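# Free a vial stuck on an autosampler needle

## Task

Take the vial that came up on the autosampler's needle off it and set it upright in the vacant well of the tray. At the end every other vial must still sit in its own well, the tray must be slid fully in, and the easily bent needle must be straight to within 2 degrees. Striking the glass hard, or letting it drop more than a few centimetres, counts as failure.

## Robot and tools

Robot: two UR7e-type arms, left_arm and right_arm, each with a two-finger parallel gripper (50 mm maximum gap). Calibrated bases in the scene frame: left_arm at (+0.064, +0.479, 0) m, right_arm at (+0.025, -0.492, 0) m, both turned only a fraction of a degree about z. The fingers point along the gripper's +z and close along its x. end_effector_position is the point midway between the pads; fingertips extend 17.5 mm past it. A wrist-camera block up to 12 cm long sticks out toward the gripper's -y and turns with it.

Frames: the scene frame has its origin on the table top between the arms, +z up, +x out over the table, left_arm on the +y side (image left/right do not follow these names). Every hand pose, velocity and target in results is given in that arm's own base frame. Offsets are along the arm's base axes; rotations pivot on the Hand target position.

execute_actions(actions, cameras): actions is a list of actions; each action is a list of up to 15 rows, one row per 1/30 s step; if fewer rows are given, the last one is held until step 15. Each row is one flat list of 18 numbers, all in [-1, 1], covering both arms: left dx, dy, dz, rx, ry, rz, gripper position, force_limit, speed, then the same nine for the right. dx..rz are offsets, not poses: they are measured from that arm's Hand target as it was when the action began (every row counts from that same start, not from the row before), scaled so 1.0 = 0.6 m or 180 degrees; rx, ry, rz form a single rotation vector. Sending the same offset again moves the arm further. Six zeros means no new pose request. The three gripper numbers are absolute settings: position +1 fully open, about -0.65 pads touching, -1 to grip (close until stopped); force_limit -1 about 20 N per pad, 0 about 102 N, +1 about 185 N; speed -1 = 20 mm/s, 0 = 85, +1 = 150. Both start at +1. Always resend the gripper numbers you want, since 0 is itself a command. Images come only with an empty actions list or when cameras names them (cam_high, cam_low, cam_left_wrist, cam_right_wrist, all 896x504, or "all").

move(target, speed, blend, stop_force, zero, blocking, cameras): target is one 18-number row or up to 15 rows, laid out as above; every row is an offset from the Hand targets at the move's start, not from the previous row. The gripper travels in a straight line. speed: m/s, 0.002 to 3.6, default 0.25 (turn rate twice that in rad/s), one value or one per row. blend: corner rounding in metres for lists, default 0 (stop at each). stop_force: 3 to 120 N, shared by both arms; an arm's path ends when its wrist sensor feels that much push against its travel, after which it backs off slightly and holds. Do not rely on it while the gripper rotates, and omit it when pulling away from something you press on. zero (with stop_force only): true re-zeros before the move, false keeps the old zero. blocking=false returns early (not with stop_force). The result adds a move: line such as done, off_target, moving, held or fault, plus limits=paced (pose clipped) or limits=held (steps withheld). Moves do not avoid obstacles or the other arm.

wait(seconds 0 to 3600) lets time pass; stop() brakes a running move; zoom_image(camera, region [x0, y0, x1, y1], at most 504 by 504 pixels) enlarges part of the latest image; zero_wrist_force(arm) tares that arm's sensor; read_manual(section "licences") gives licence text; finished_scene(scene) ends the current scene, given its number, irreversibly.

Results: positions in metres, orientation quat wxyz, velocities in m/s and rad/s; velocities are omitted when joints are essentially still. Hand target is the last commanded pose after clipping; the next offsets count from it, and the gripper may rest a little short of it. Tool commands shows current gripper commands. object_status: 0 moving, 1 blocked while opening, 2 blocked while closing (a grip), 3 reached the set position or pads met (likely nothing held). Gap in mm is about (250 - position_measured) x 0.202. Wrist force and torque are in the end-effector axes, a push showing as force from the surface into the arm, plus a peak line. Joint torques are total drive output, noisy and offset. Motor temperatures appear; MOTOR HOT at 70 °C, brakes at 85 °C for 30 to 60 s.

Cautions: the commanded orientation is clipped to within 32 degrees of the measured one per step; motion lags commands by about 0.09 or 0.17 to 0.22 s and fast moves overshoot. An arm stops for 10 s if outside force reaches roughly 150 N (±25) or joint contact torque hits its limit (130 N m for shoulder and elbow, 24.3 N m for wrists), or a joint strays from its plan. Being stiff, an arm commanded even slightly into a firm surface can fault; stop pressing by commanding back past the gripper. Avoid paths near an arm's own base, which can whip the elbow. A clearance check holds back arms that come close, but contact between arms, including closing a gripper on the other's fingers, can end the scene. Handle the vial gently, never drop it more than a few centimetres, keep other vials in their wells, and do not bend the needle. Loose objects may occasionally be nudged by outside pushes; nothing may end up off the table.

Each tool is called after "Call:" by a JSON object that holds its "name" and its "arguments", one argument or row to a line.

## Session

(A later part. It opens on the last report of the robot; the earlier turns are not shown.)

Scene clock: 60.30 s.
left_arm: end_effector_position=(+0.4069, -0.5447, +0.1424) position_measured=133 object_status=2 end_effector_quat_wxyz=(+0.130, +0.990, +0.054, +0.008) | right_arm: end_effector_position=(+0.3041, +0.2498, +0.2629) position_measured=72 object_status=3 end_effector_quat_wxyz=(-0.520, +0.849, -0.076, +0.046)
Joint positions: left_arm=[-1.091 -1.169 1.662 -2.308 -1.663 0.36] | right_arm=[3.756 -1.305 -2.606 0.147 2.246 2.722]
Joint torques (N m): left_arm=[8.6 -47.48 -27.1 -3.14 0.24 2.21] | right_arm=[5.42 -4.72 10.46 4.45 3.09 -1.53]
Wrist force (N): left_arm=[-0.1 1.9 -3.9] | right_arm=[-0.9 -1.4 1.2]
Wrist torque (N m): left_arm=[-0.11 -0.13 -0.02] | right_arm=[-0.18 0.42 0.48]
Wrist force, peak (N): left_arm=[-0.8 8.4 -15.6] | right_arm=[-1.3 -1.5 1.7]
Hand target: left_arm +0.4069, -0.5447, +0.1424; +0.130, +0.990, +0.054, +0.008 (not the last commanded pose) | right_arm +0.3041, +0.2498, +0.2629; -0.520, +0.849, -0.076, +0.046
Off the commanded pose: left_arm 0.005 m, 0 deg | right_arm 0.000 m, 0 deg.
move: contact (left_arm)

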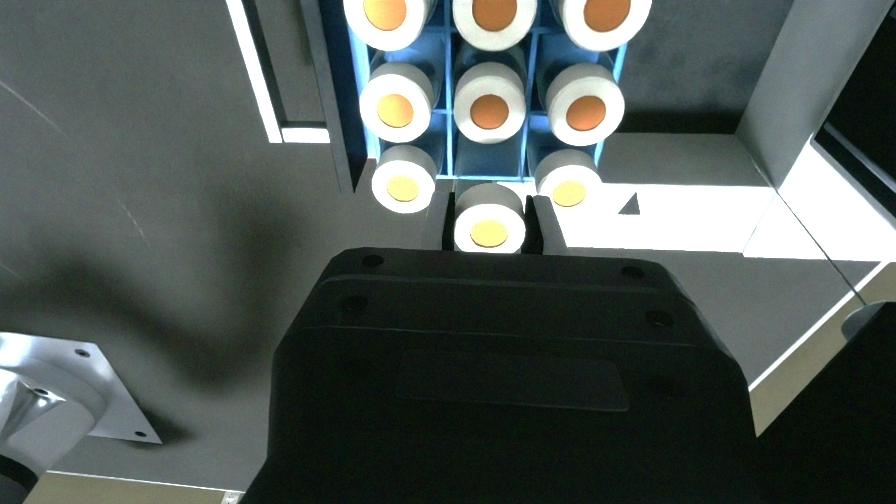

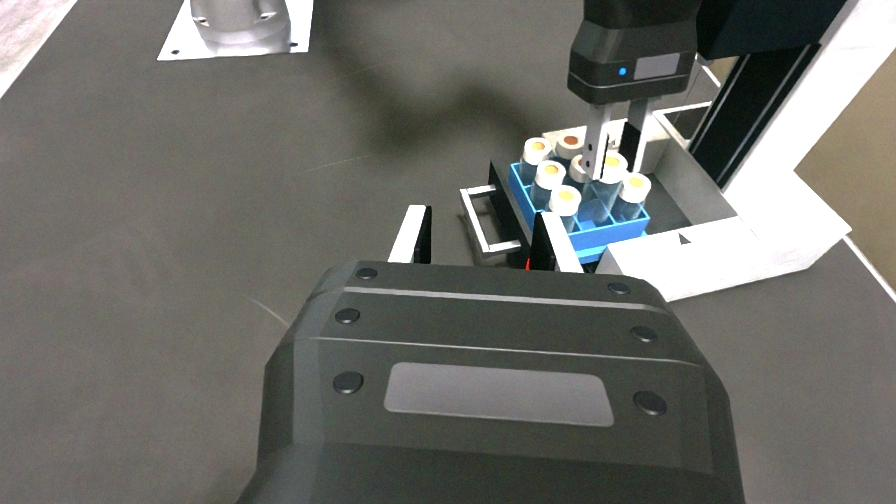

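Call:
{"name": "zoom_image", "arguments": {
  "camera": "cam_left_wrist",
  "region": [440, 90, 540, 210]
}}

Call:
{"name": "zoom_image", "arguments": {
  "camera": "cam_right_wrist",
  "region": [550, 130, 670, 260]
}}

Scaled by 4.200 from the camera's image (finer frame: 1280x720).

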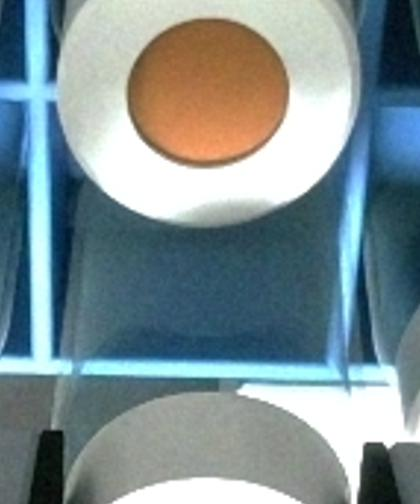

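Scaled by 3.877 from the camera's image (finer frame: 1280x720).

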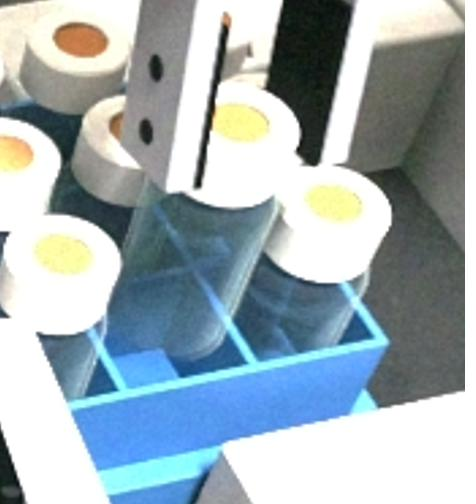

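Call:
{"name": "move", "arguments": {
  "target": [-0.002,0,0,0,0,0,-1,-0.8,-1,0,0,0,0,0,0,0.54,-1,-1],
  "speed": 0.02
}}

Call:
{"name": "move", "arguments": {
  "target": [0,0,-0.02,0,0,0,-1,-0.8,-1,0,0,0,0,0,0,0.54,-1,-1],
  "speed": 0.012,
  "stop_force": 4,
  "cameras": ["cam_left_wrist","cam_right_wrist"]
}}

Call:
{"name": "zoom_image", "arguments": {
  "camera": "cam_left_wrist",
  "region": [440, 90, 540, 210]
}}

Call:
{"name": "zoom_image", "arguments": {
  "camera": "cam_right_wrist",
  "region": [550, 130, 670, 260]
}}

Scene clock: 63.47 s.
left_arm: end_effector_position=(+0.4057, -0.5447, +0.1424) position_measured=133 object_status=2 end_effector_quat_wxyz=(+0.130, +0.990, +0.054, +0.008) | right_arm: end_effector_position=(+0.3041, +0.2498, +0.2629) position_measured=72 object_status=3 end_effector_quat_wxyz=(-0.520, +0.849, -0.076, +0.046)
Joint positions: left_arm=[-1.093 -1.171 1.664 -2.309 -1.663 0.359] | right_arm=[3.756 -1.305 -2.606 0.147 2.246 2.722]
Joint torques (N m): left_arm=[-2.54 -34.23 -27.68 -1.98 1.23 -0.45] | right_arm=[5.27 -3.14 11.35 4.53 3.26 -1.66]
Wrist force (N): left_arm=[0.2 0.6 -1.5] | right_arm=[-1.0 -1.5 1.4]
Wrist torque (N m): left_arm=[-0.07 -0.08 0.09] | right_arm=[-0.20 0.44 0.48]
Wrist force, peak (N): left_arm=[-0.1 2.2 -4.2] | right_arm=[-0.9 -1.7 1.7]
Hand target: left_arm +0.4057, -0.5447, +0.1424; +0.130, +0.990, +0.054, +0.008 | right_arm +0.3041, +0.2498, +0.2629; -0.520, +0.849, -0.076, +0.046
Off the commanded pose: left_arm 0.000 m, 0 deg | right_arm 0.000 m, 0 deg.
move: done

Scene clock: 64.63 s.
left_arm: end_effector_position=(+0.4057, -0.5447, +0.1421) position_measured=133 object_status=2 end_effector_quat_wxyz=(+0.130, +0.990, +0.054, +0.008) | right_arm: end_effector_position=(+0.3041, +0.2498, +0.2629) position_measured=72 object_status=3 end_effector_quat_wxyz=(-0.520, +0.849, -0.076, +0.046)
Joint positions: left_arm=[-1.093 -1.171 1.664 -2.31 -1.663 0.359] | right_arm=[3.756 -1.305 -2.606 0.147 2.246 2.722]
Joint torques (N m): left_arm=[-1.69 -44.8 -24.77 -2.07 1.13 0.46] | right_arm=[5.42 -4.3 11.77 4.49 3.24 -1.45]
Wrist force (N): left_arm=[0.8 4.0 -7.3] | right_arm=[-1.2 -1.3 1.3]
Wrist torque (N m): left_arm=[-0.03 -0.10 0.10] | right_arm=[-0.17 0.46 0.48]
Wrist force, peak (N): left_arm=[0.0 7.2 -12.8] | right_arm=[-1.0 -1.6 1.8]
Hand target: left_arm +0.4057, -0.5447, +0.1421; +0.130, +0.990, +0.054, +0.008 (not the last commanded pose) | right_arm +0.3041, +0.2498, +0.2629; -0.520, +0.849, -0.076, +0.046
Off the commanded pose: left_arm 0.012 m, 0 deg | right_arm 0.000 m, 0 deg.
move: contact (left_arm)

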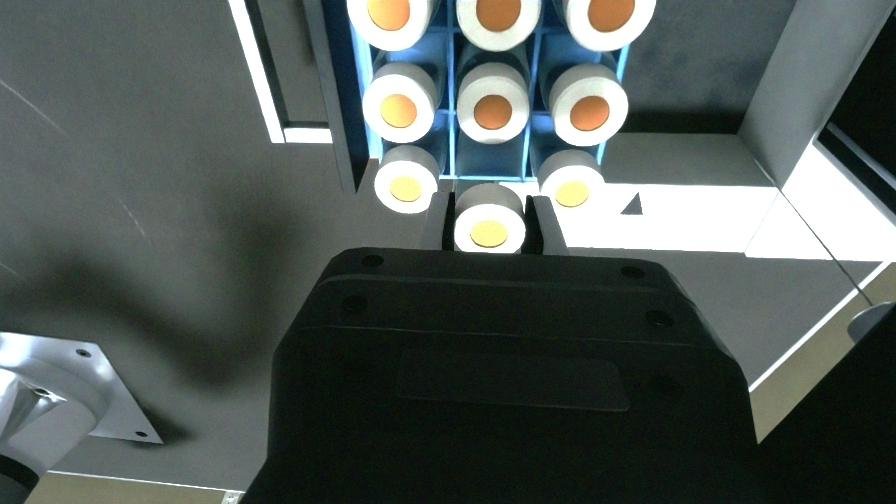

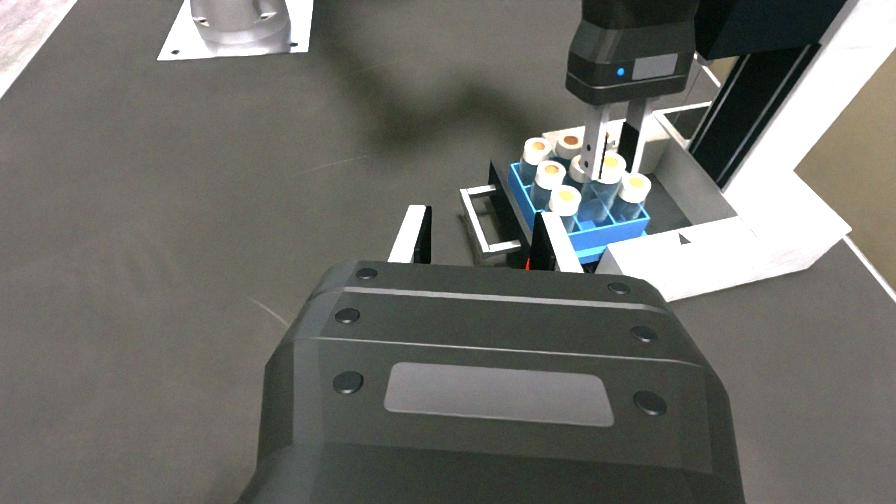

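Scaled by 4.200 from the camera's image (finer frame: 1280x720).

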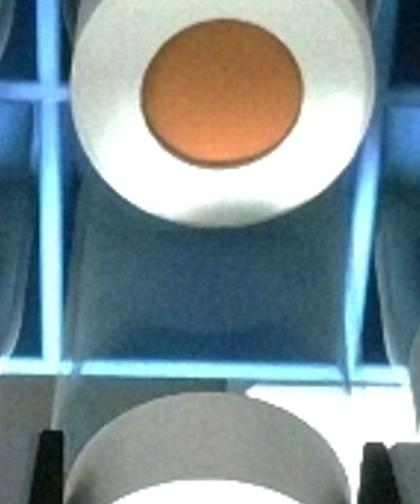

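Scaled by 3.877 from the camera's image (finer frame: 1280x720).

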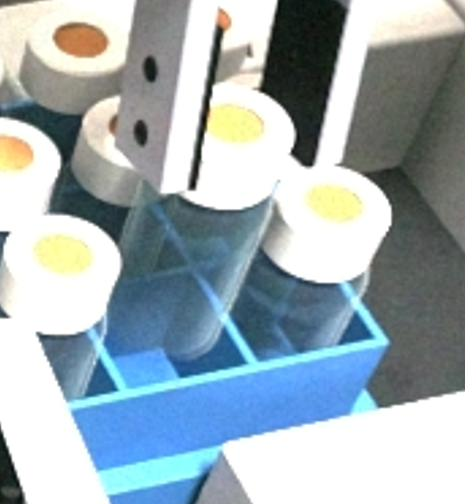

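Call:
{"name": "move", "arguments": {
  "target": [
    [0,0,0.005,0,0,0,-1,-0.8,-1,0,0,0,0,0,0,0.54,-1,-1],
    [0.0004,-0.0033,0.005,0,0,0,-1,-0.8,-1,0,0,0,0,0,0,0.54,-1,-1]
  ],
  "speed": 0.02
}}

Call:
{"name": "move", "arguments": {
  "target": [0,0,-0.025,0,0,0,-1,-0.8,-1,0,0,0,0,0,0,0.54,-1,-1],
  "speed": 0.012,
  "stop_force": 4,
  "cameras": ["cam_left_wrist","cam_right_wrist"]
}}

Call:
{"name": "zoom_image", "arguments": {
  "camera": "cam_left_wrist",
  "region": [440, 90, 540, 210]
}}

Call:
{"name": "zoom_image", "arguments": {
  "camera": "cam_right_wrist",
  "region": [550, 130, 670, 260]
}}

Scene clock: 65.97 s.
left_arm: end_effector_position=(+0.4059, -0.5468, +0.1451) position_measured=133 object_status=2 end_effector_quat_wxyz=(+0.130, +0.990, +0.054, +0.008) | right_arm: end_effector_position=(+0.3041, +0.2498, +0.2629) position_measured=72 object_status=3 end_effector_quat_wxyz=(-0.520, +0.849, -0.076, +0.046)
Joint positions: left_arm=[-1.094 -1.17 1.655 -2.301 -1.663 0.357] | right_arm=[3.756 -1.305 -2.606 0.147 2.246 2.722]
Joint torques (N m): left_arm=[-3.05 -47.8 -16.39 -2.4 0.95 -1.85] | right_arm=[5.12 -3.97 12.74 4.63 3.29 -1.48]
Wrist force (N): left_arm=[-0.4 -0.3 1.0] | right_arm=[-0.8 -1.4 1.7]
Wrist torque (N m): left_arm=[-0.06 -0.13 0.08] | right_arm=[-0.19 0.40 0.49]
Wrist force, peak (N): left_arm=[0.8 3.6 -7.6] | right_arm=[-1.0 -1.8 1.7]
Hand target: left_arm +0.4059, -0.5467, +0.1451; +0.130, +0.990, +0.054, +0.008 | right_arm +0.3041, +0.2498, +0.2629; -0.520, +0.849, -0.076, +0.046
Off the commanded pose: left_arm 0.000 m, 0 deg | right_arm 0.000 m, 0 deg.
move: done

Scene clock: 68.37 s.
left_arm: end_effector_position=(+0.4059, -0.5467, +0.1301) position_measured=133 object_status=2 end_effector_quat_wxyz=(+0.130, +0.990, +0.054, +0.008) | right_arm: end_effector_position=(+0.3041, +0.2498, +0.2629) position_measured=72 object_status=3 end_effector_quat_wxyz=(-0.520, +0.849, -0.076, +0.046)
Joint positions: left_arm=[-1.094 -1.153 1.673 -2.336 -1.663 0.357] | right_arm=[3.756 -1.305 -2.606 0.147 2.246 2.722]
Joint torques (N m): left_arm=[7.35 -50.49 -29.33 -1.45 -1.07 2.09] | right_arm=[6.18 -3.99 11.96 4.47 3.21 -1.59]
Wrist force (N): left_arm=[-0.4 -0.5 0.8] | right_arm=[-0.9 -1.4 1.4]
Wrist torque (N m): left_arm=[-0.11 -0.13 0.07] | right_arm=[-0.18 0.43 0.49]
Wrist force, peak (N): left_arm=[-0.4 -0.6 0.9] | right_arm=[-1.1 -1.6 1.8]
Hand target: left_arm +0.4059, -0.5467, +0.1301; +0.130, +0.990, +0.054, +0.008 | right_arm +0.3041, +0.2498, +0.2629; -0.520, +0.849, -0.076, +0.046
Off the commanded pose: left_arm 0.000 m, 0 deg | right_arm 0.000 m, 0 deg.
move: done

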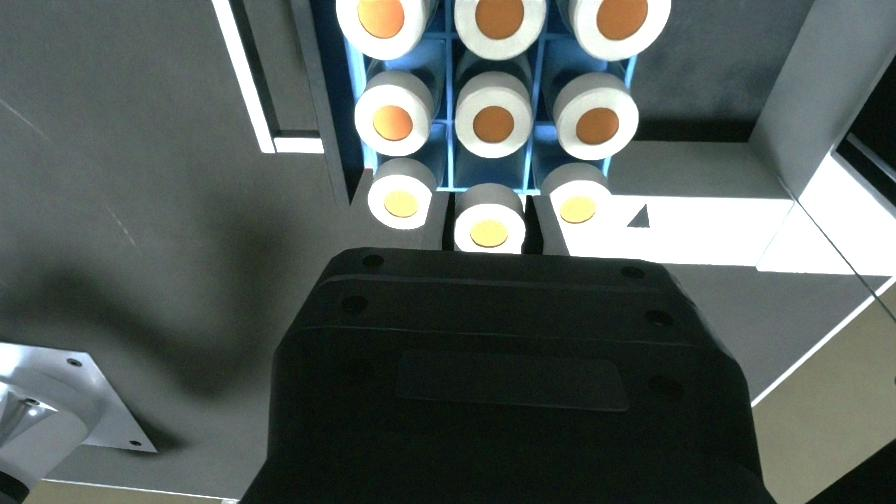

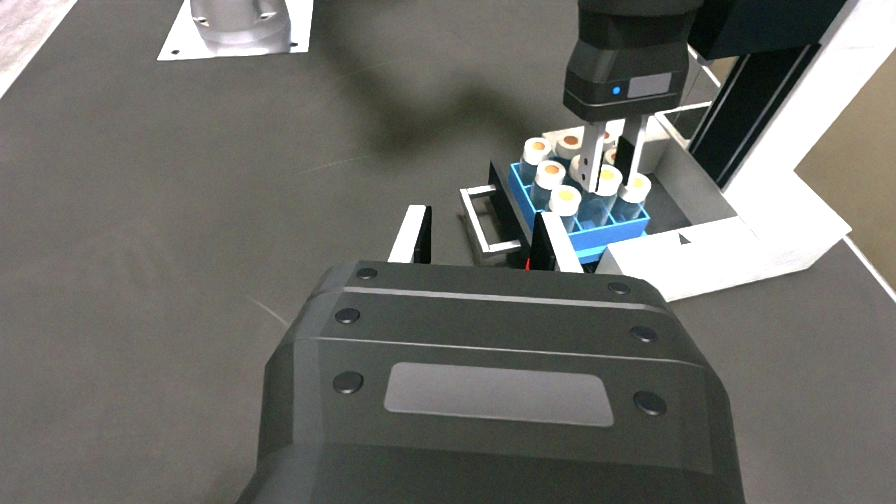

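Scaled by 4.200 from the camera's image (finer frame: 1280x720).

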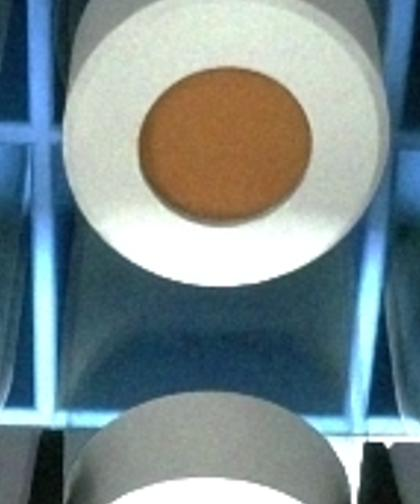

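Scaled by 3.877 from the camera's image (finer frame: 1280x720).

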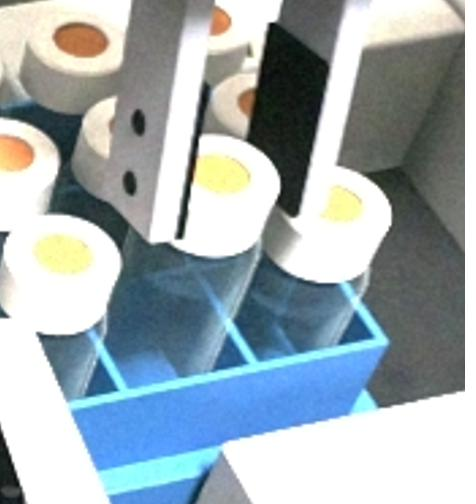

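Call:
{"name": "move", "arguments": {
  "target": [0,0,-0.03,0,0,0,-1,-0.8,-1,0,0,0,0,0,0,0.54,-1,-1],
  "speed": 0.012,
  "stop_force": 4,
  "cameras": ["cam_left_wrist","cam_right_wrist"]
}}

Call:
{"name": "zoom_image", "arguments": {
  "camera": "cam_right_wrist",
  "region": [550, 130, 670, 260]
}}

Call:
{"name": "zoom_image", "arguments": {
  "camera": "cam_left_wrist",
  "region": [360, 60, 620, 260]
}}

Scene clock: 71.13 s.
left_arm: end_effector_position=(+0.4059, -0.5467, +0.1145) position_measured=133 object_status=2 end_effector_quat_wxyz=(+0.130, +0.990, +0.054, +0.008) | right_arm: end_effector_position=(+0.3041, +0.2498, +0.2629) position_measured=72 object_status=3 end_effector_quat_wxyz=(-0.520, +0.849, -0.076, +0.046)
Joint positions: left_arm=[-1.094 -1.135 1.691 -2.373 -1.663 0.357] | right_arm=[3.756 -1.305 -2.606 0.147 2.246 2.722]
Joint torques (N m): left_arm=[5.46 -48.78 -27.48 -3.3 -0.97 2.13] | right_arm=[5.02 -2.99 14.16 4.5 3.26 -1.59]
Wrist force (N): left_arm=[-0.1 0.3 -3.5] | right_arm=[-0.9 -1.2 1.5]
Wrist torque (N m): left_arm=[-0.10 -0.13 0.06] | right_arm=[-0.15 0.43 0.48]
Wrist force, peak (N): left_arm=[0.5 1.4 -13.4] | right_arm=[-1.2 -1.6 1.9]
Hand target: left_arm +0.4059, -0.5467, +0.1145; +0.130, +0.990, +0.054, +0.008 (not the last commanded pose) | right_arm +0.3041, +0.2498, +0.2629; -0.520, +0.849, -0.076, +0.046
Off the commanded pose: left_arm 0.002 m, 0 deg | right_arm 0.000 m, 0 deg.
move: contact (left_arm)

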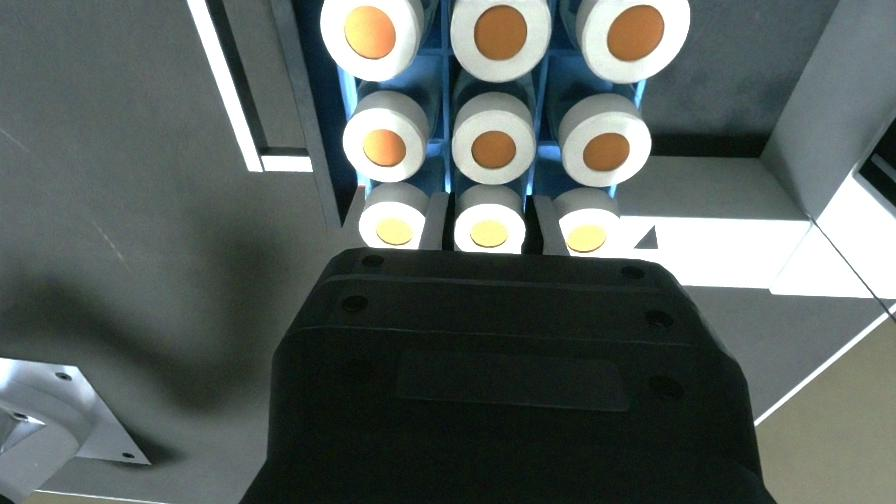

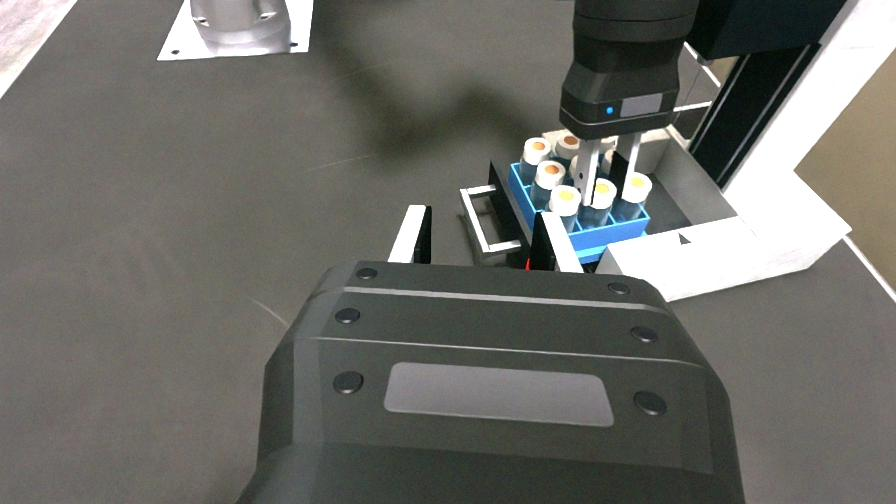

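Scaled by 3.877 from the camera's image (finer frame: 1280x720).

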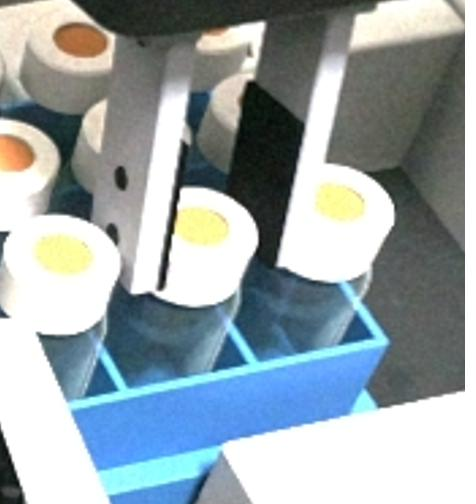

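Scaled by 1.938 from the camera's image (finer frame: 1280x720).

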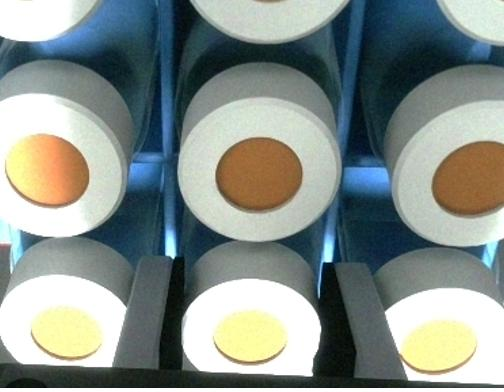

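Call:
{"name": "move", "arguments": {
  "target": [-0.001,0,0,0,0,0,-1,-0.8,-1,0,0,0,0,0,0,0.54,-1,-1],
  "speed": 0.02
}}

Call:
{"name": "move", "arguments": {
  "target": [0,0,0,0,0,0,0.155,-1,-1,0,0,0,0,0,0,0.54,-1,-1],
  "cameras": ["cam_left_wrist"]
}}

Call:
{"name": "zoom_image", "arguments": {
  "camera": "cam_left_wrist",
  "region": [360, 60, 620, 260]
}}

Scene clock: 72.00 s.
left_arm: end_effector_position=(+0.4054, -0.5467, +0.1146) position_measured=133 object_status=2 end_effector_quat_wxyz=(+0.130, +0.990, +0.054, +0.008) | right_arm: end_effector_position=(+0.3041, +0.2498, +0.2629) position_measured=72 object_status=3 end_effector_quat_wxyz=(-0.520, +0.849, -0.076, +0.046)
Joint positions: left_arm=[-1.094 -1.135 1.692 -2.373 -1.662 0.357] | right_arm=[3.756 -1.305 -2.606 0.147 2.246 2.722]
Joint torques (N m): left_arm=[-9.63 -41.17 -17.06 -3.11 1.24 -2.57] | right_arm=[5.54 -4.66 14.51 4.28 3.24 -1.41]
Wrist force (N): left_arm=[0.1 0.3 -1.1] | right_arm=[-0.6 -1.2 1.6]
Wrist torque (N m): left_arm=[-0.07 -0.11 0.07] | right_arm=[-0.16 0.38 0.48]
Wrist force, peak (N): left_arm=[0.1 0.5 -3.5] | right_arm=[-1.1 -1.5 1.8]
Hand target: left_arm +0.4053, -0.5467, +0.1145; +0.130, +0.990, +0.054, +0.008 | right_arm +0.3041, +0.2498, +0.2629; -0.520, +0.849, -0.076, +0.046
Off the commanded pose: left_arm 0.000 m, 0 deg | right_arm 0.000 m, 0 deg.
move: done

Scene clock: 72.50 s.
left_arm: end_effector_position=(+0.4053, -0.5467, +0.1146) position_measured=130 object_status=3 end_effector_quat_wxyz=(+0.130, +0.990, +0.054, +0.008) | right_arm: end_effector_position=(+0.3041, +0.2498, +0.2629) position_measured=72 object_status=3 end_effector_quat_wxyz=(-0.520, +0.849, -0.076, +0.046)
Joint positions: left_arm=[-1.095 -1.135 1.692 -2.373 -1.662 0.357] | right_arm=[3.756 -1.305 -2.606 0.147 2.246 2.722]
Joint torques (N m): left_arm=[-9.43 -34.85 -18.71 -1.76 1.02 -2.57] | right_arm=[5.61 -4.17 14.73 4.41 3 -1.58]
Wrist force (N): left_arm=[0.1 0.0 -1.3] | right_arm=[-1.0 -1.5 1.4]
Wrist torque (N m): left_arm=[-0.10 -0.11 0.07] | right_arm=[-0.20 0.43 0.48]
Wrist force, peak (N): left_arm=[0.1 0.2 -1.4] | right_arm=[-0.9 -1.5 1.9]
Hand target: left_arm +0.4053, -0.5467, +0.1145; +0.130, +0.990, +0.054, +0.008 | right_arm +0.3041, +0.2498, +0.2629; -0.520, +0.849, -0.076, +0.046
Off the commanded pose: left_arm 0.000 m, 0 deg | right_arm 0.000 m, 0 deg.
move: done

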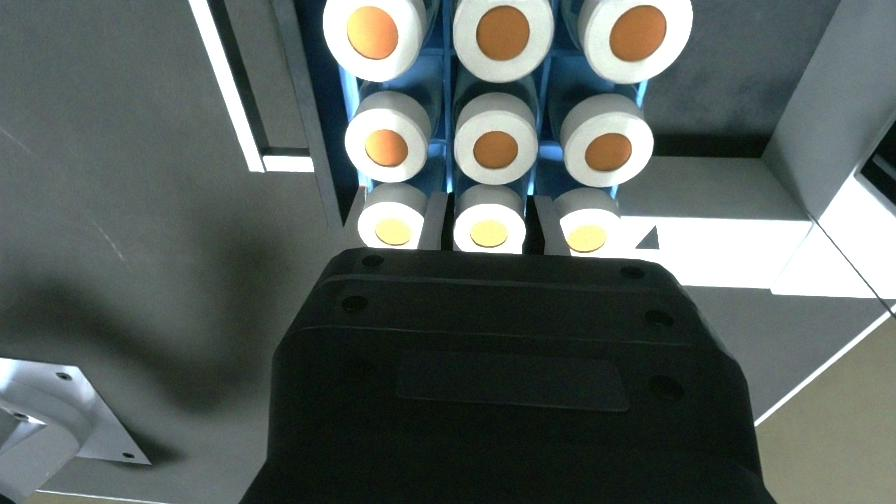

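Scaled by 1.938 from the camera's image (finer frame: 1280x720).

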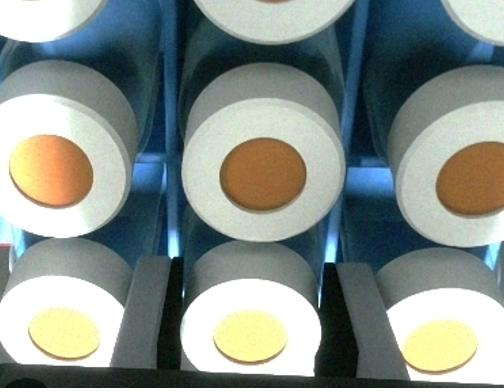

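Call:
{"name": "move", "arguments": {
  "target": [0,0,0.015,0,0,0,0.165,-1,-1,0,0,0,0,0,0,0.54,-1,-1],
  "speed": 0.03,
  "cameras": ["cam_left_wrist","cam_right_wrist"]
}}

Call:
{"name": "zoom_image", "arguments": {
  "camera": "cam_right_wrist",
  "region": [550, 130, 670, 260]
}}

Scene clock: 73.33 s.
left_arm: end_effector_position=(+0.4054, -0.5468, +0.1238) position_measured=127 object_status=3 end_effector_quat_wxyz=(+0.130, +0.990, +0.054, +0.008) end_effector_velocity=(+0.000, -0.001, -0.001) end_effector_angular_velocity=(-0.003, -0.001, +0.000) | right_arm: end_effector_position=(+0.3041, +0.2498, +0.2629) position_measured=72 object_status=3 end_effector_quat_wxyz=(-0.520, +0.849, -0.076, +0.046)
Joint positions: left_arm=[-1.095 -1.147 1.682 -2.352 -1.662 0.357] | right_arm=[3.756 -1.305 -2.606 0.147 2.246 2.722]
Joint velocities: left_arm=[0 0.001 0.002 -0.006 0 0] | right_arm=[within noise]
Joint torques (N m): left_arm=[-7.68 -32.15 -14.05 -4.26 0.81 -2.36] | right_arm=[5.16 -3.53 14.63 4.44 3.15 -1.63]
Wrist force (N): left_arm=[-0.6 -0.1 0.4] | right_arm=[-1.0 -1.3 2.0]
Wrist torque (N m): left_arm=[-0.06 -0.11 0.07] | right_arm=[-0.16 0.43 0.48]
Wrist force, peak (N): left_arm=[-0.4 -0.9 1.2] | right_arm=[-0.7 -1.8 1.8]
Hand target: left_arm +0.4053, -0.5467, +0.1235; +0.130, +0.990, +0.054, +0.008 | right_arm +0.3041, +0.2498, +0.2629; -0.520, +0.849, -0.076, +0.046
Off the commanded pose: left_arm 0.000 m, 0 deg | right_arm 0.000 m, 0 deg.
move: done

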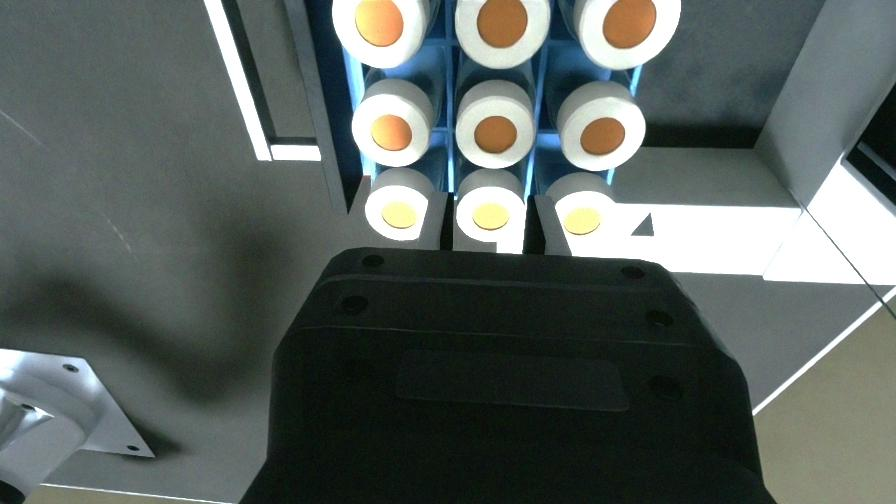

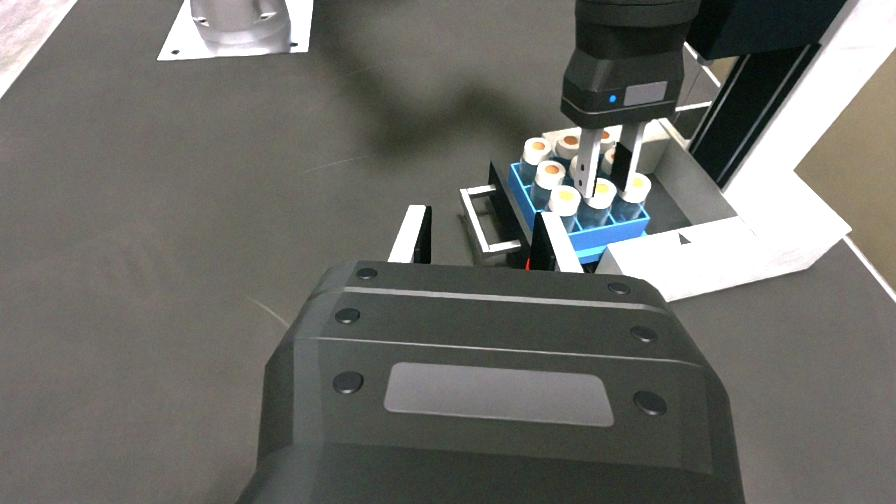

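Scaled by 3.877 from the camera's image (finer frame: 1280x720).

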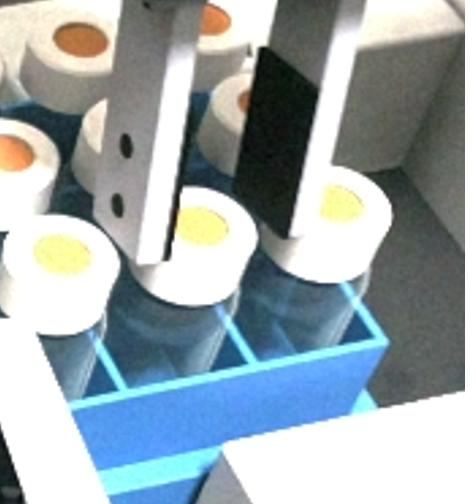

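Call:
{"name": "move", "arguments": {
  "target": [
    [0,0,0.17,0,0,0,0.165,-1,-1,0,0,0,0,0,0,0.54,-1,-1],
    [-0.1,0.35,0.3,0,0,0,0.165,-1,-1,0,0,0,0,0,0,0.54,-1,-1]
  ],
  "speed": 0.25,
  "blend": [0.02,0]
}}

Call:
{"name": "move", "arguments": {
  "target": [
    [0,0,0,0,0,0,0.165,-1,-1,0,0.12,0,-0.3515,0.0092,0.0865,0.14,-1,-1],
    [0,0,0,0,0,0,0.165,-1,-1,0.0598,0.3315,-0.105,-0.3515,0.0092,0.0865,0.14,-1,-1]
  ],
  "speed": 0.25,
  "cameras": ["cam_high","cam_right_wrist"]
}}

Scene clock: 75.90 s.
left_arm: end_effector_position=(+0.3454, -0.3368, +0.3035) position_measured=127 object_status=3 end_effector_quat_wxyz=(+0.130, +0.990, +0.054, +0.008) | right_arm: end_effector_position=(+0.3041, +0.2498, +0.2629) position_measured=72 object_status=3 end_effector_quat_wxyz=(-0.520, +0.849, -0.076, +0.046)
Joint positions: left_arm=[-0.988 -1.747 1.876 -1.934 -1.688 0.461] | right_arm=[3.756 -1.305 -2.606 0.147 2.246 2.722]
Joint torques (N m): left_arm=[-3.06 -26.34 -24.03 -1.91 1.22 -2.14] | right_arm=[4.59 -3.9 16.36 4.48 3.24 -1.82]
Wrist force (N): left_arm=[-0.1 -0.2 0.0] | right_arm=[-1.3 -1.2 1.5]
Wrist torque (N m): left_arm=[-0.08 -0.16 0.04] | right_arm=[-0.14 0.48 0.48]
Wrist force, peak (N): left_arm=[-0.6 -3.4 -1.7] | right_arm=[-0.9 -1.8 1.7]
Hand target: left_arm +0.3453, -0.3367, +0.3035; +0.130, +0.990, +0.054, +0.008 | right_arm +0.3041, +0.2498, +0.2629; -0.520, +0.849, -0.076, +0.046
Off the commanded pose: left_arm 0.000 m, 0 deg | right_arm 0.000 m, 0 deg.
move: done

Scene clock: 79.50 s.
left_arm: end_effector_position=(+0.3453, -0.3367, +0.3035) position_measured=127 object_status=3 end_effector_quat_wxyz=(+0.130, +0.990, +0.054, +0.008) | right_arm: end_effector_position=(+0.3399, +0.4486, +0.2000) position_measured=132 object_status=3 end_effector_quat_wxyz=(+0.001, +0.998, +0.062, +0.000)
Joint positions: left_arm=[-0.988 -1.747 1.876 -1.934 -1.688 0.461] | right_arm=[4.304 -1.747 -1.71 -1.257 1.569 2.609]
Joint torques (N m): left_arm=[-8.79 -27.3 -18.29 -1.28 1.28 2.03] | right_arm=[-8.75 20.74 22.82 4.11 1.04 -2.08]
Wrist force (N): left_arm=[-0.1 -0.2 0.2] | right_arm=[-0.3 -1.0 1.3]
Wrist torque (N m): left_arm=[-0.07 -0.16 0.04] | right_arm=[-0.18 -0.05 -0.14]
Wrist force, peak (N): left_arm=[-0.3 -0.5 0.2] | right_arm=[0.8 -3.8 2.6]
Hand target: left_arm +0.3453, -0.3367, +0.3035; +0.130, +0.990, +0.054, +0.008 | right_arm +0.3400, +0.4487, +0.1999; +0.001, +0.998, +0.062, +0.000
Off the commanded pose: left_arm 0.000 m, 0 deg | right_arm 0.000 m, 0 deg.
move: done

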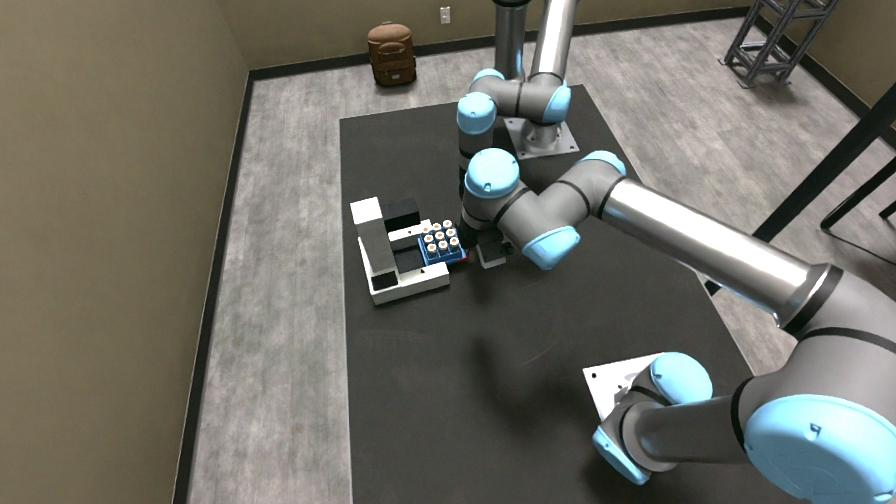

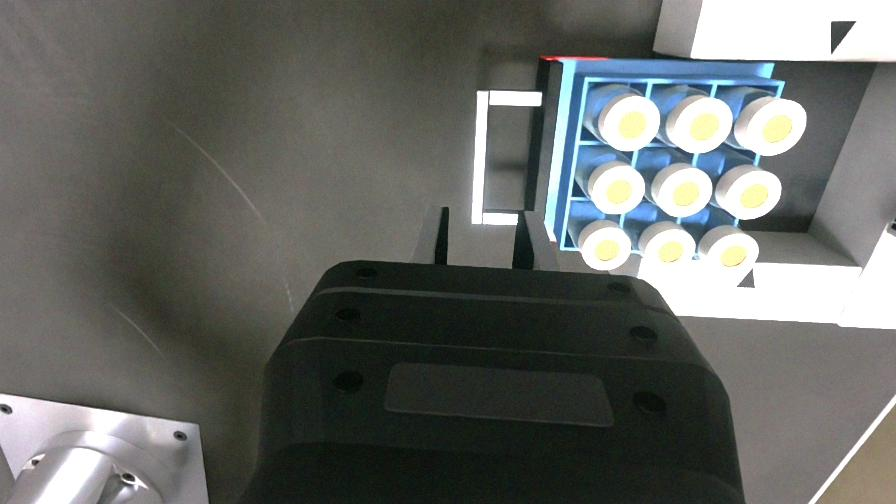

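Call:
{"name": "move", "arguments": {
  "target": [0,0,0,0,0,0,0.165,-1,-1,0,0,-0.2372,0,0,0,0.14,-1,-1],
  "speed": 0.12,
  "stop_force": 8
}}

Call:
{"name": "move", "arguments": {
  "target": [0,0,0,0,0,0,0.165,-1,-1,0,0,0,0,0,0,-1,-0.9,-1],
  "cameras": ["cam_right_wrist"]
}}

Scene clock: 82.13 s.
left_arm: end_effector_position=(+0.3453, -0.3367, +0.3035) position_measured=127 object_status=3 end_effector_quat_wxyz=(+0.130, +0.990, +0.054, +0.008) | right_arm: end_effector_position=(+0.3400, +0.4487, +0.0576) position_measured=132 object_status=3 end_effector_quat_wxyz=(+0.001, +0.998, +0.062, +0.000)
Joint positions: left_arm=[-0.988 -1.747 1.876 -1.934 -1.688 0.461] | right_arm=[4.304 -1.912 -1.908 -0.894 1.569 2.609]
Joint torques (N m): left_arm=[-8.87 -27.32 -18.13 -1.28 1.24 2.07] | right_arm=[1.22 49.65 33.36 4.35 0.83 0.5]
Wrist force (N): left_arm=[-0.4 -0.2 0.3] | right_arm=[-0.3 -1.3 0.6]
Wrist torque (N m): left_arm=[-0.08 -0.12 0.04] | right_arm=[-0.22 -0.06 -0.13]
Wrist force, peak (N): left_arm=[-0.4 -0.5 0.2] | right_arm=[-0.5 -0.6 2.9]
Hand target: left_arm +0.3453, -0.3367, +0.3035; +0.130, +0.990, +0.054, +0.008 | right_arm +0.3400, +0.4487, +0.0576; +0.001, +0.998, +0.062, +0.000
Off the commanded pose: left_arm 0.000 m, 0 deg | right_arm 0.000 m, 0 deg.
move: done

Scene clock: 83.17 s.
left_arm: end_effector_position=(+0.3453, -0.3367, +0.3035) position_measured=127 object_status=3 end_effector_quat_wxyz=(+0.130, +0.990, +0.054, +0.008) | right_arm: end_effector_position=(+0.3400, +0.4487, +0.0576) position_measured=211 object_status=2 end_effector_quat_wxyz=(+0.001, +0.998, +0.062, +0.000)
Joint positions: left_arm=[-0.988 -1.747 1.876 -1.934 -1.688 0.461] | right_arm=[4.304 -1.912 -1.908 -0.894 1.569 2.609]
Joint torques (N m): left_arm=[-8.5 -26.35 -18.18 -1.34 1.14 2.14] | right_arm=[1.77 48.71 32.86 4.33 -0.53 0.48]
Wrist force (N): left_arm=[-0.3 0.1 0.3] | right_arm=[-3.5 -1.5 0.7]
Wrist torque (N m): left_arm=[-0.03 -0.14 0.04] | right_arm=[-0.21 -0.03 -0.53]
Wrist force, peak (N): left_arm=[-0.3 -0.5 0.2] | right_arm=[-3.9 -1.3 0.9]
Hand target: left_arm +0.3453, -0.3367, +0.3035; +0.130, +0.990, +0.054, +0.008 | right_arm +0.3400, +0.4487, +0.0576; +0.001, +0.998, +0.062, +0.000
Off the commanded pose: left_arm 0.000 m, 0 deg | right_arm 0.000 m, 0 deg.
move: done

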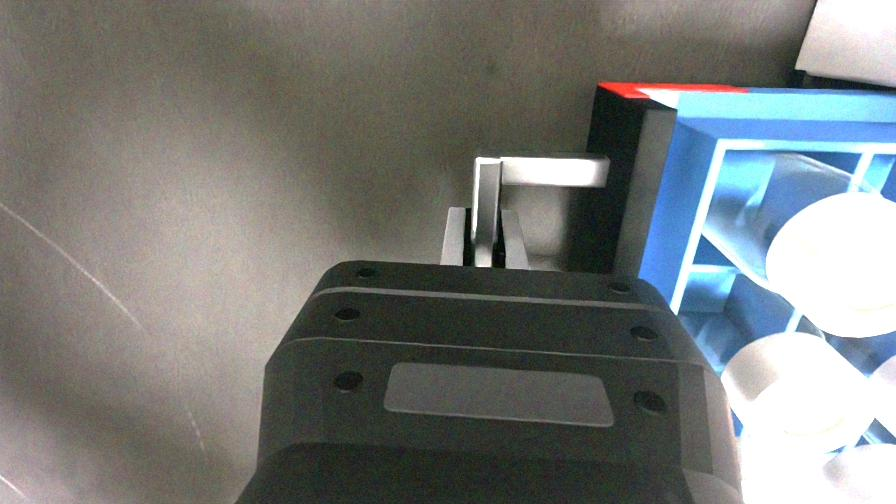

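Call:
{"name": "move", "arguments": {
  "target": [0,0,0,0,0,0,0.165,-1,-1,0.141,0.0175,0,0,0,0,-1,-0.9,-1],
  "speed": 0.04,
  "stop_force": 20
}}

Call:
{"name": "move", "arguments": {
  "target": [0,0,0,0,0,0,0.165,-1,-1,0.008,0.001,0,0,0,0,-1,-0.9,-1],
  "speed": 0.01,
  "stop_force": 30,
  "cameras": ["cam_high","cam_right_wrist"]
}}

Call:
{"name": "zoom_image", "arguments": {
  "camera": "cam_high",
  "region": [340, 170, 520, 320]
}}

Scene clock: 86.67 s.
left_arm: end_effector_position=(+0.3453, -0.3367, +0.3035) position_measured=127 object_status=3 end_effector_quat_wxyz=(+0.130, +0.990, +0.054, +0.008) | right_arm: end_effector_position=(+0.4139, +0.4578, +0.0576) position_measured=211 object_status=2 end_effector_quat_wxyz=(+0.001, +0.998, +0.062, +0.000)
Joint positions: left_arm=[-0.988 -1.747 1.876 -1.934 -1.688 0.461] | right_arm=[4.196 -2.02 -1.744 -0.95 1.569 2.501]
Joint torques (N m): left_arm=[-8.38 -26.9 -18.28 -1.25 1.13 2.03] | right_arm=[-26.18 47.47 26.97 -2.4 -5.76 -1.66]
Wrist force (N): left_arm=[-0.2 -0.2 -0.1] | right_arm=[-15.3 -37.9 4.4]
Wrist torque (N m): left_arm=[-0.09 -0.15 0.04] | right_arm=[-1.07 0.03 -0.52]
Wrist force, peak (N): left_arm=[-0.4 -0.3 0.3] | right_arm=[-61.4 -29.1 -19.0]
Hand target: left_arm +0.3453, -0.3367, +0.3035; +0.130, +0.990, +0.054, +0.008 | right_arm +0.4139, +0.4579, +0.0576; +0.001, +0.998, +0.062, +0.000 (not the last commanded pose)
Off the commanded pose: left_arm 0.000 m, 0 deg | right_arm 0.011 m, 0 deg.
move: contact (right_arm)

Scene clock: 87.80 s.
left_arm: end_effector_position=(+0.3453, -0.3367, +0.3035) position_measured=127 object_status=3 end_effector_quat_wxyz=(+0.130, +0.990, +0.054, +0.008) | right_arm: end_effector_position=(+0.4147, +0.4580, +0.0577) position_measured=211 object_status=2 end_effector_quat_wxyz=(+0.001, +0.998, +0.062, +0.000)
Joint positions: left_arm=[-0.988 -1.747 1.876 -1.934 -1.688 0.461] | right_arm=[4.195 -2.021 -1.741 -0.951 1.57 2.5]
Joint torques (N m): left_arm=[-8.2 -26.39 -18.68 -1.29 1.15 2.02] | right_arm=[-21.66 51.91 8.3 3.01 -15.22 2.26]
Wrist force (N): left_arm=[-0.2 -0.2 0.1] | right_arm=[-42.4 -32.0 -4.0]
Wrist torque (N m): left_arm=[-0.08 -0.14 0.04] | right_arm=[-0.97 0.23 -0.42]
Wrist force, peak (N): left_arm=[-0.3 -0.3 0.4] | right_arm=[-55.4 -27.9 -11.7]
Hand target: left_arm +0.3453, -0.3367, +0.3035; +0.130, +0.990, +0.054, +0.008 | right_arm +0.4147, +0.4580, +0.0577; +0.001, +0.998, +0.062, +0.000 (not the last commanded pose)
Off the commanded pose: left_arm 0.000 m, 0 deg | right_arm 0.004 m, 0 deg.
move: contact (right_arm)

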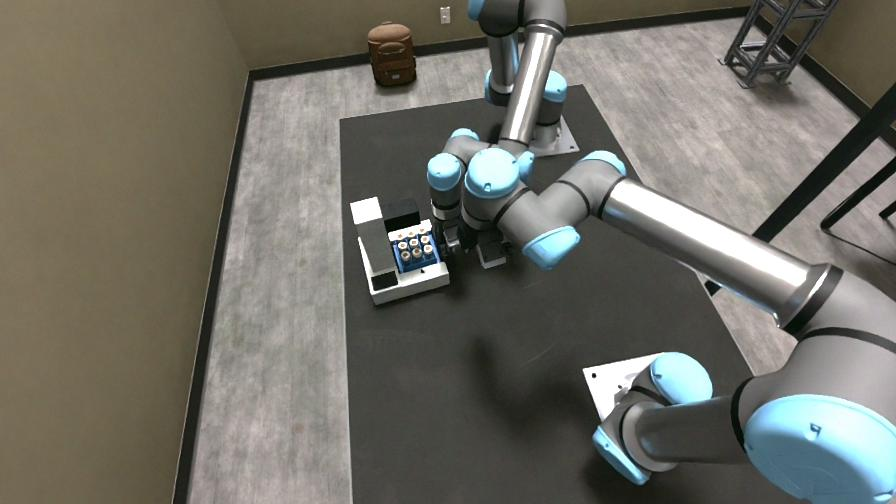

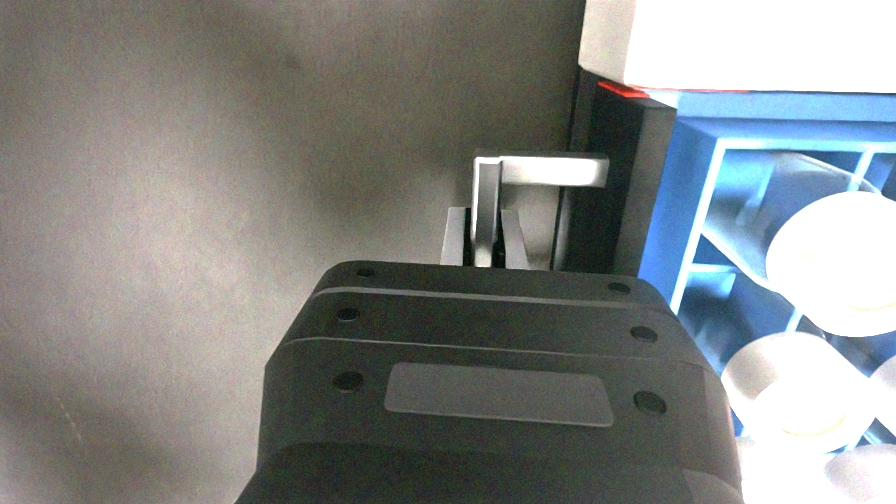

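Scaled by 2.800 from the camera's image (finer frame: 1280x720).

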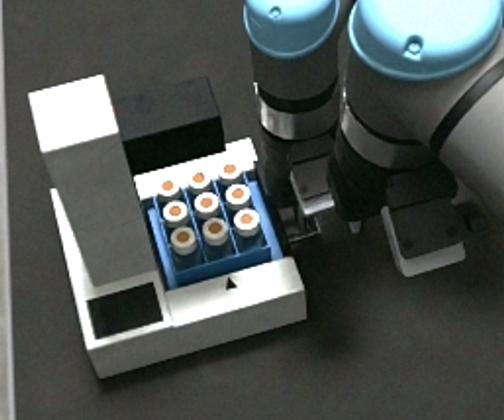

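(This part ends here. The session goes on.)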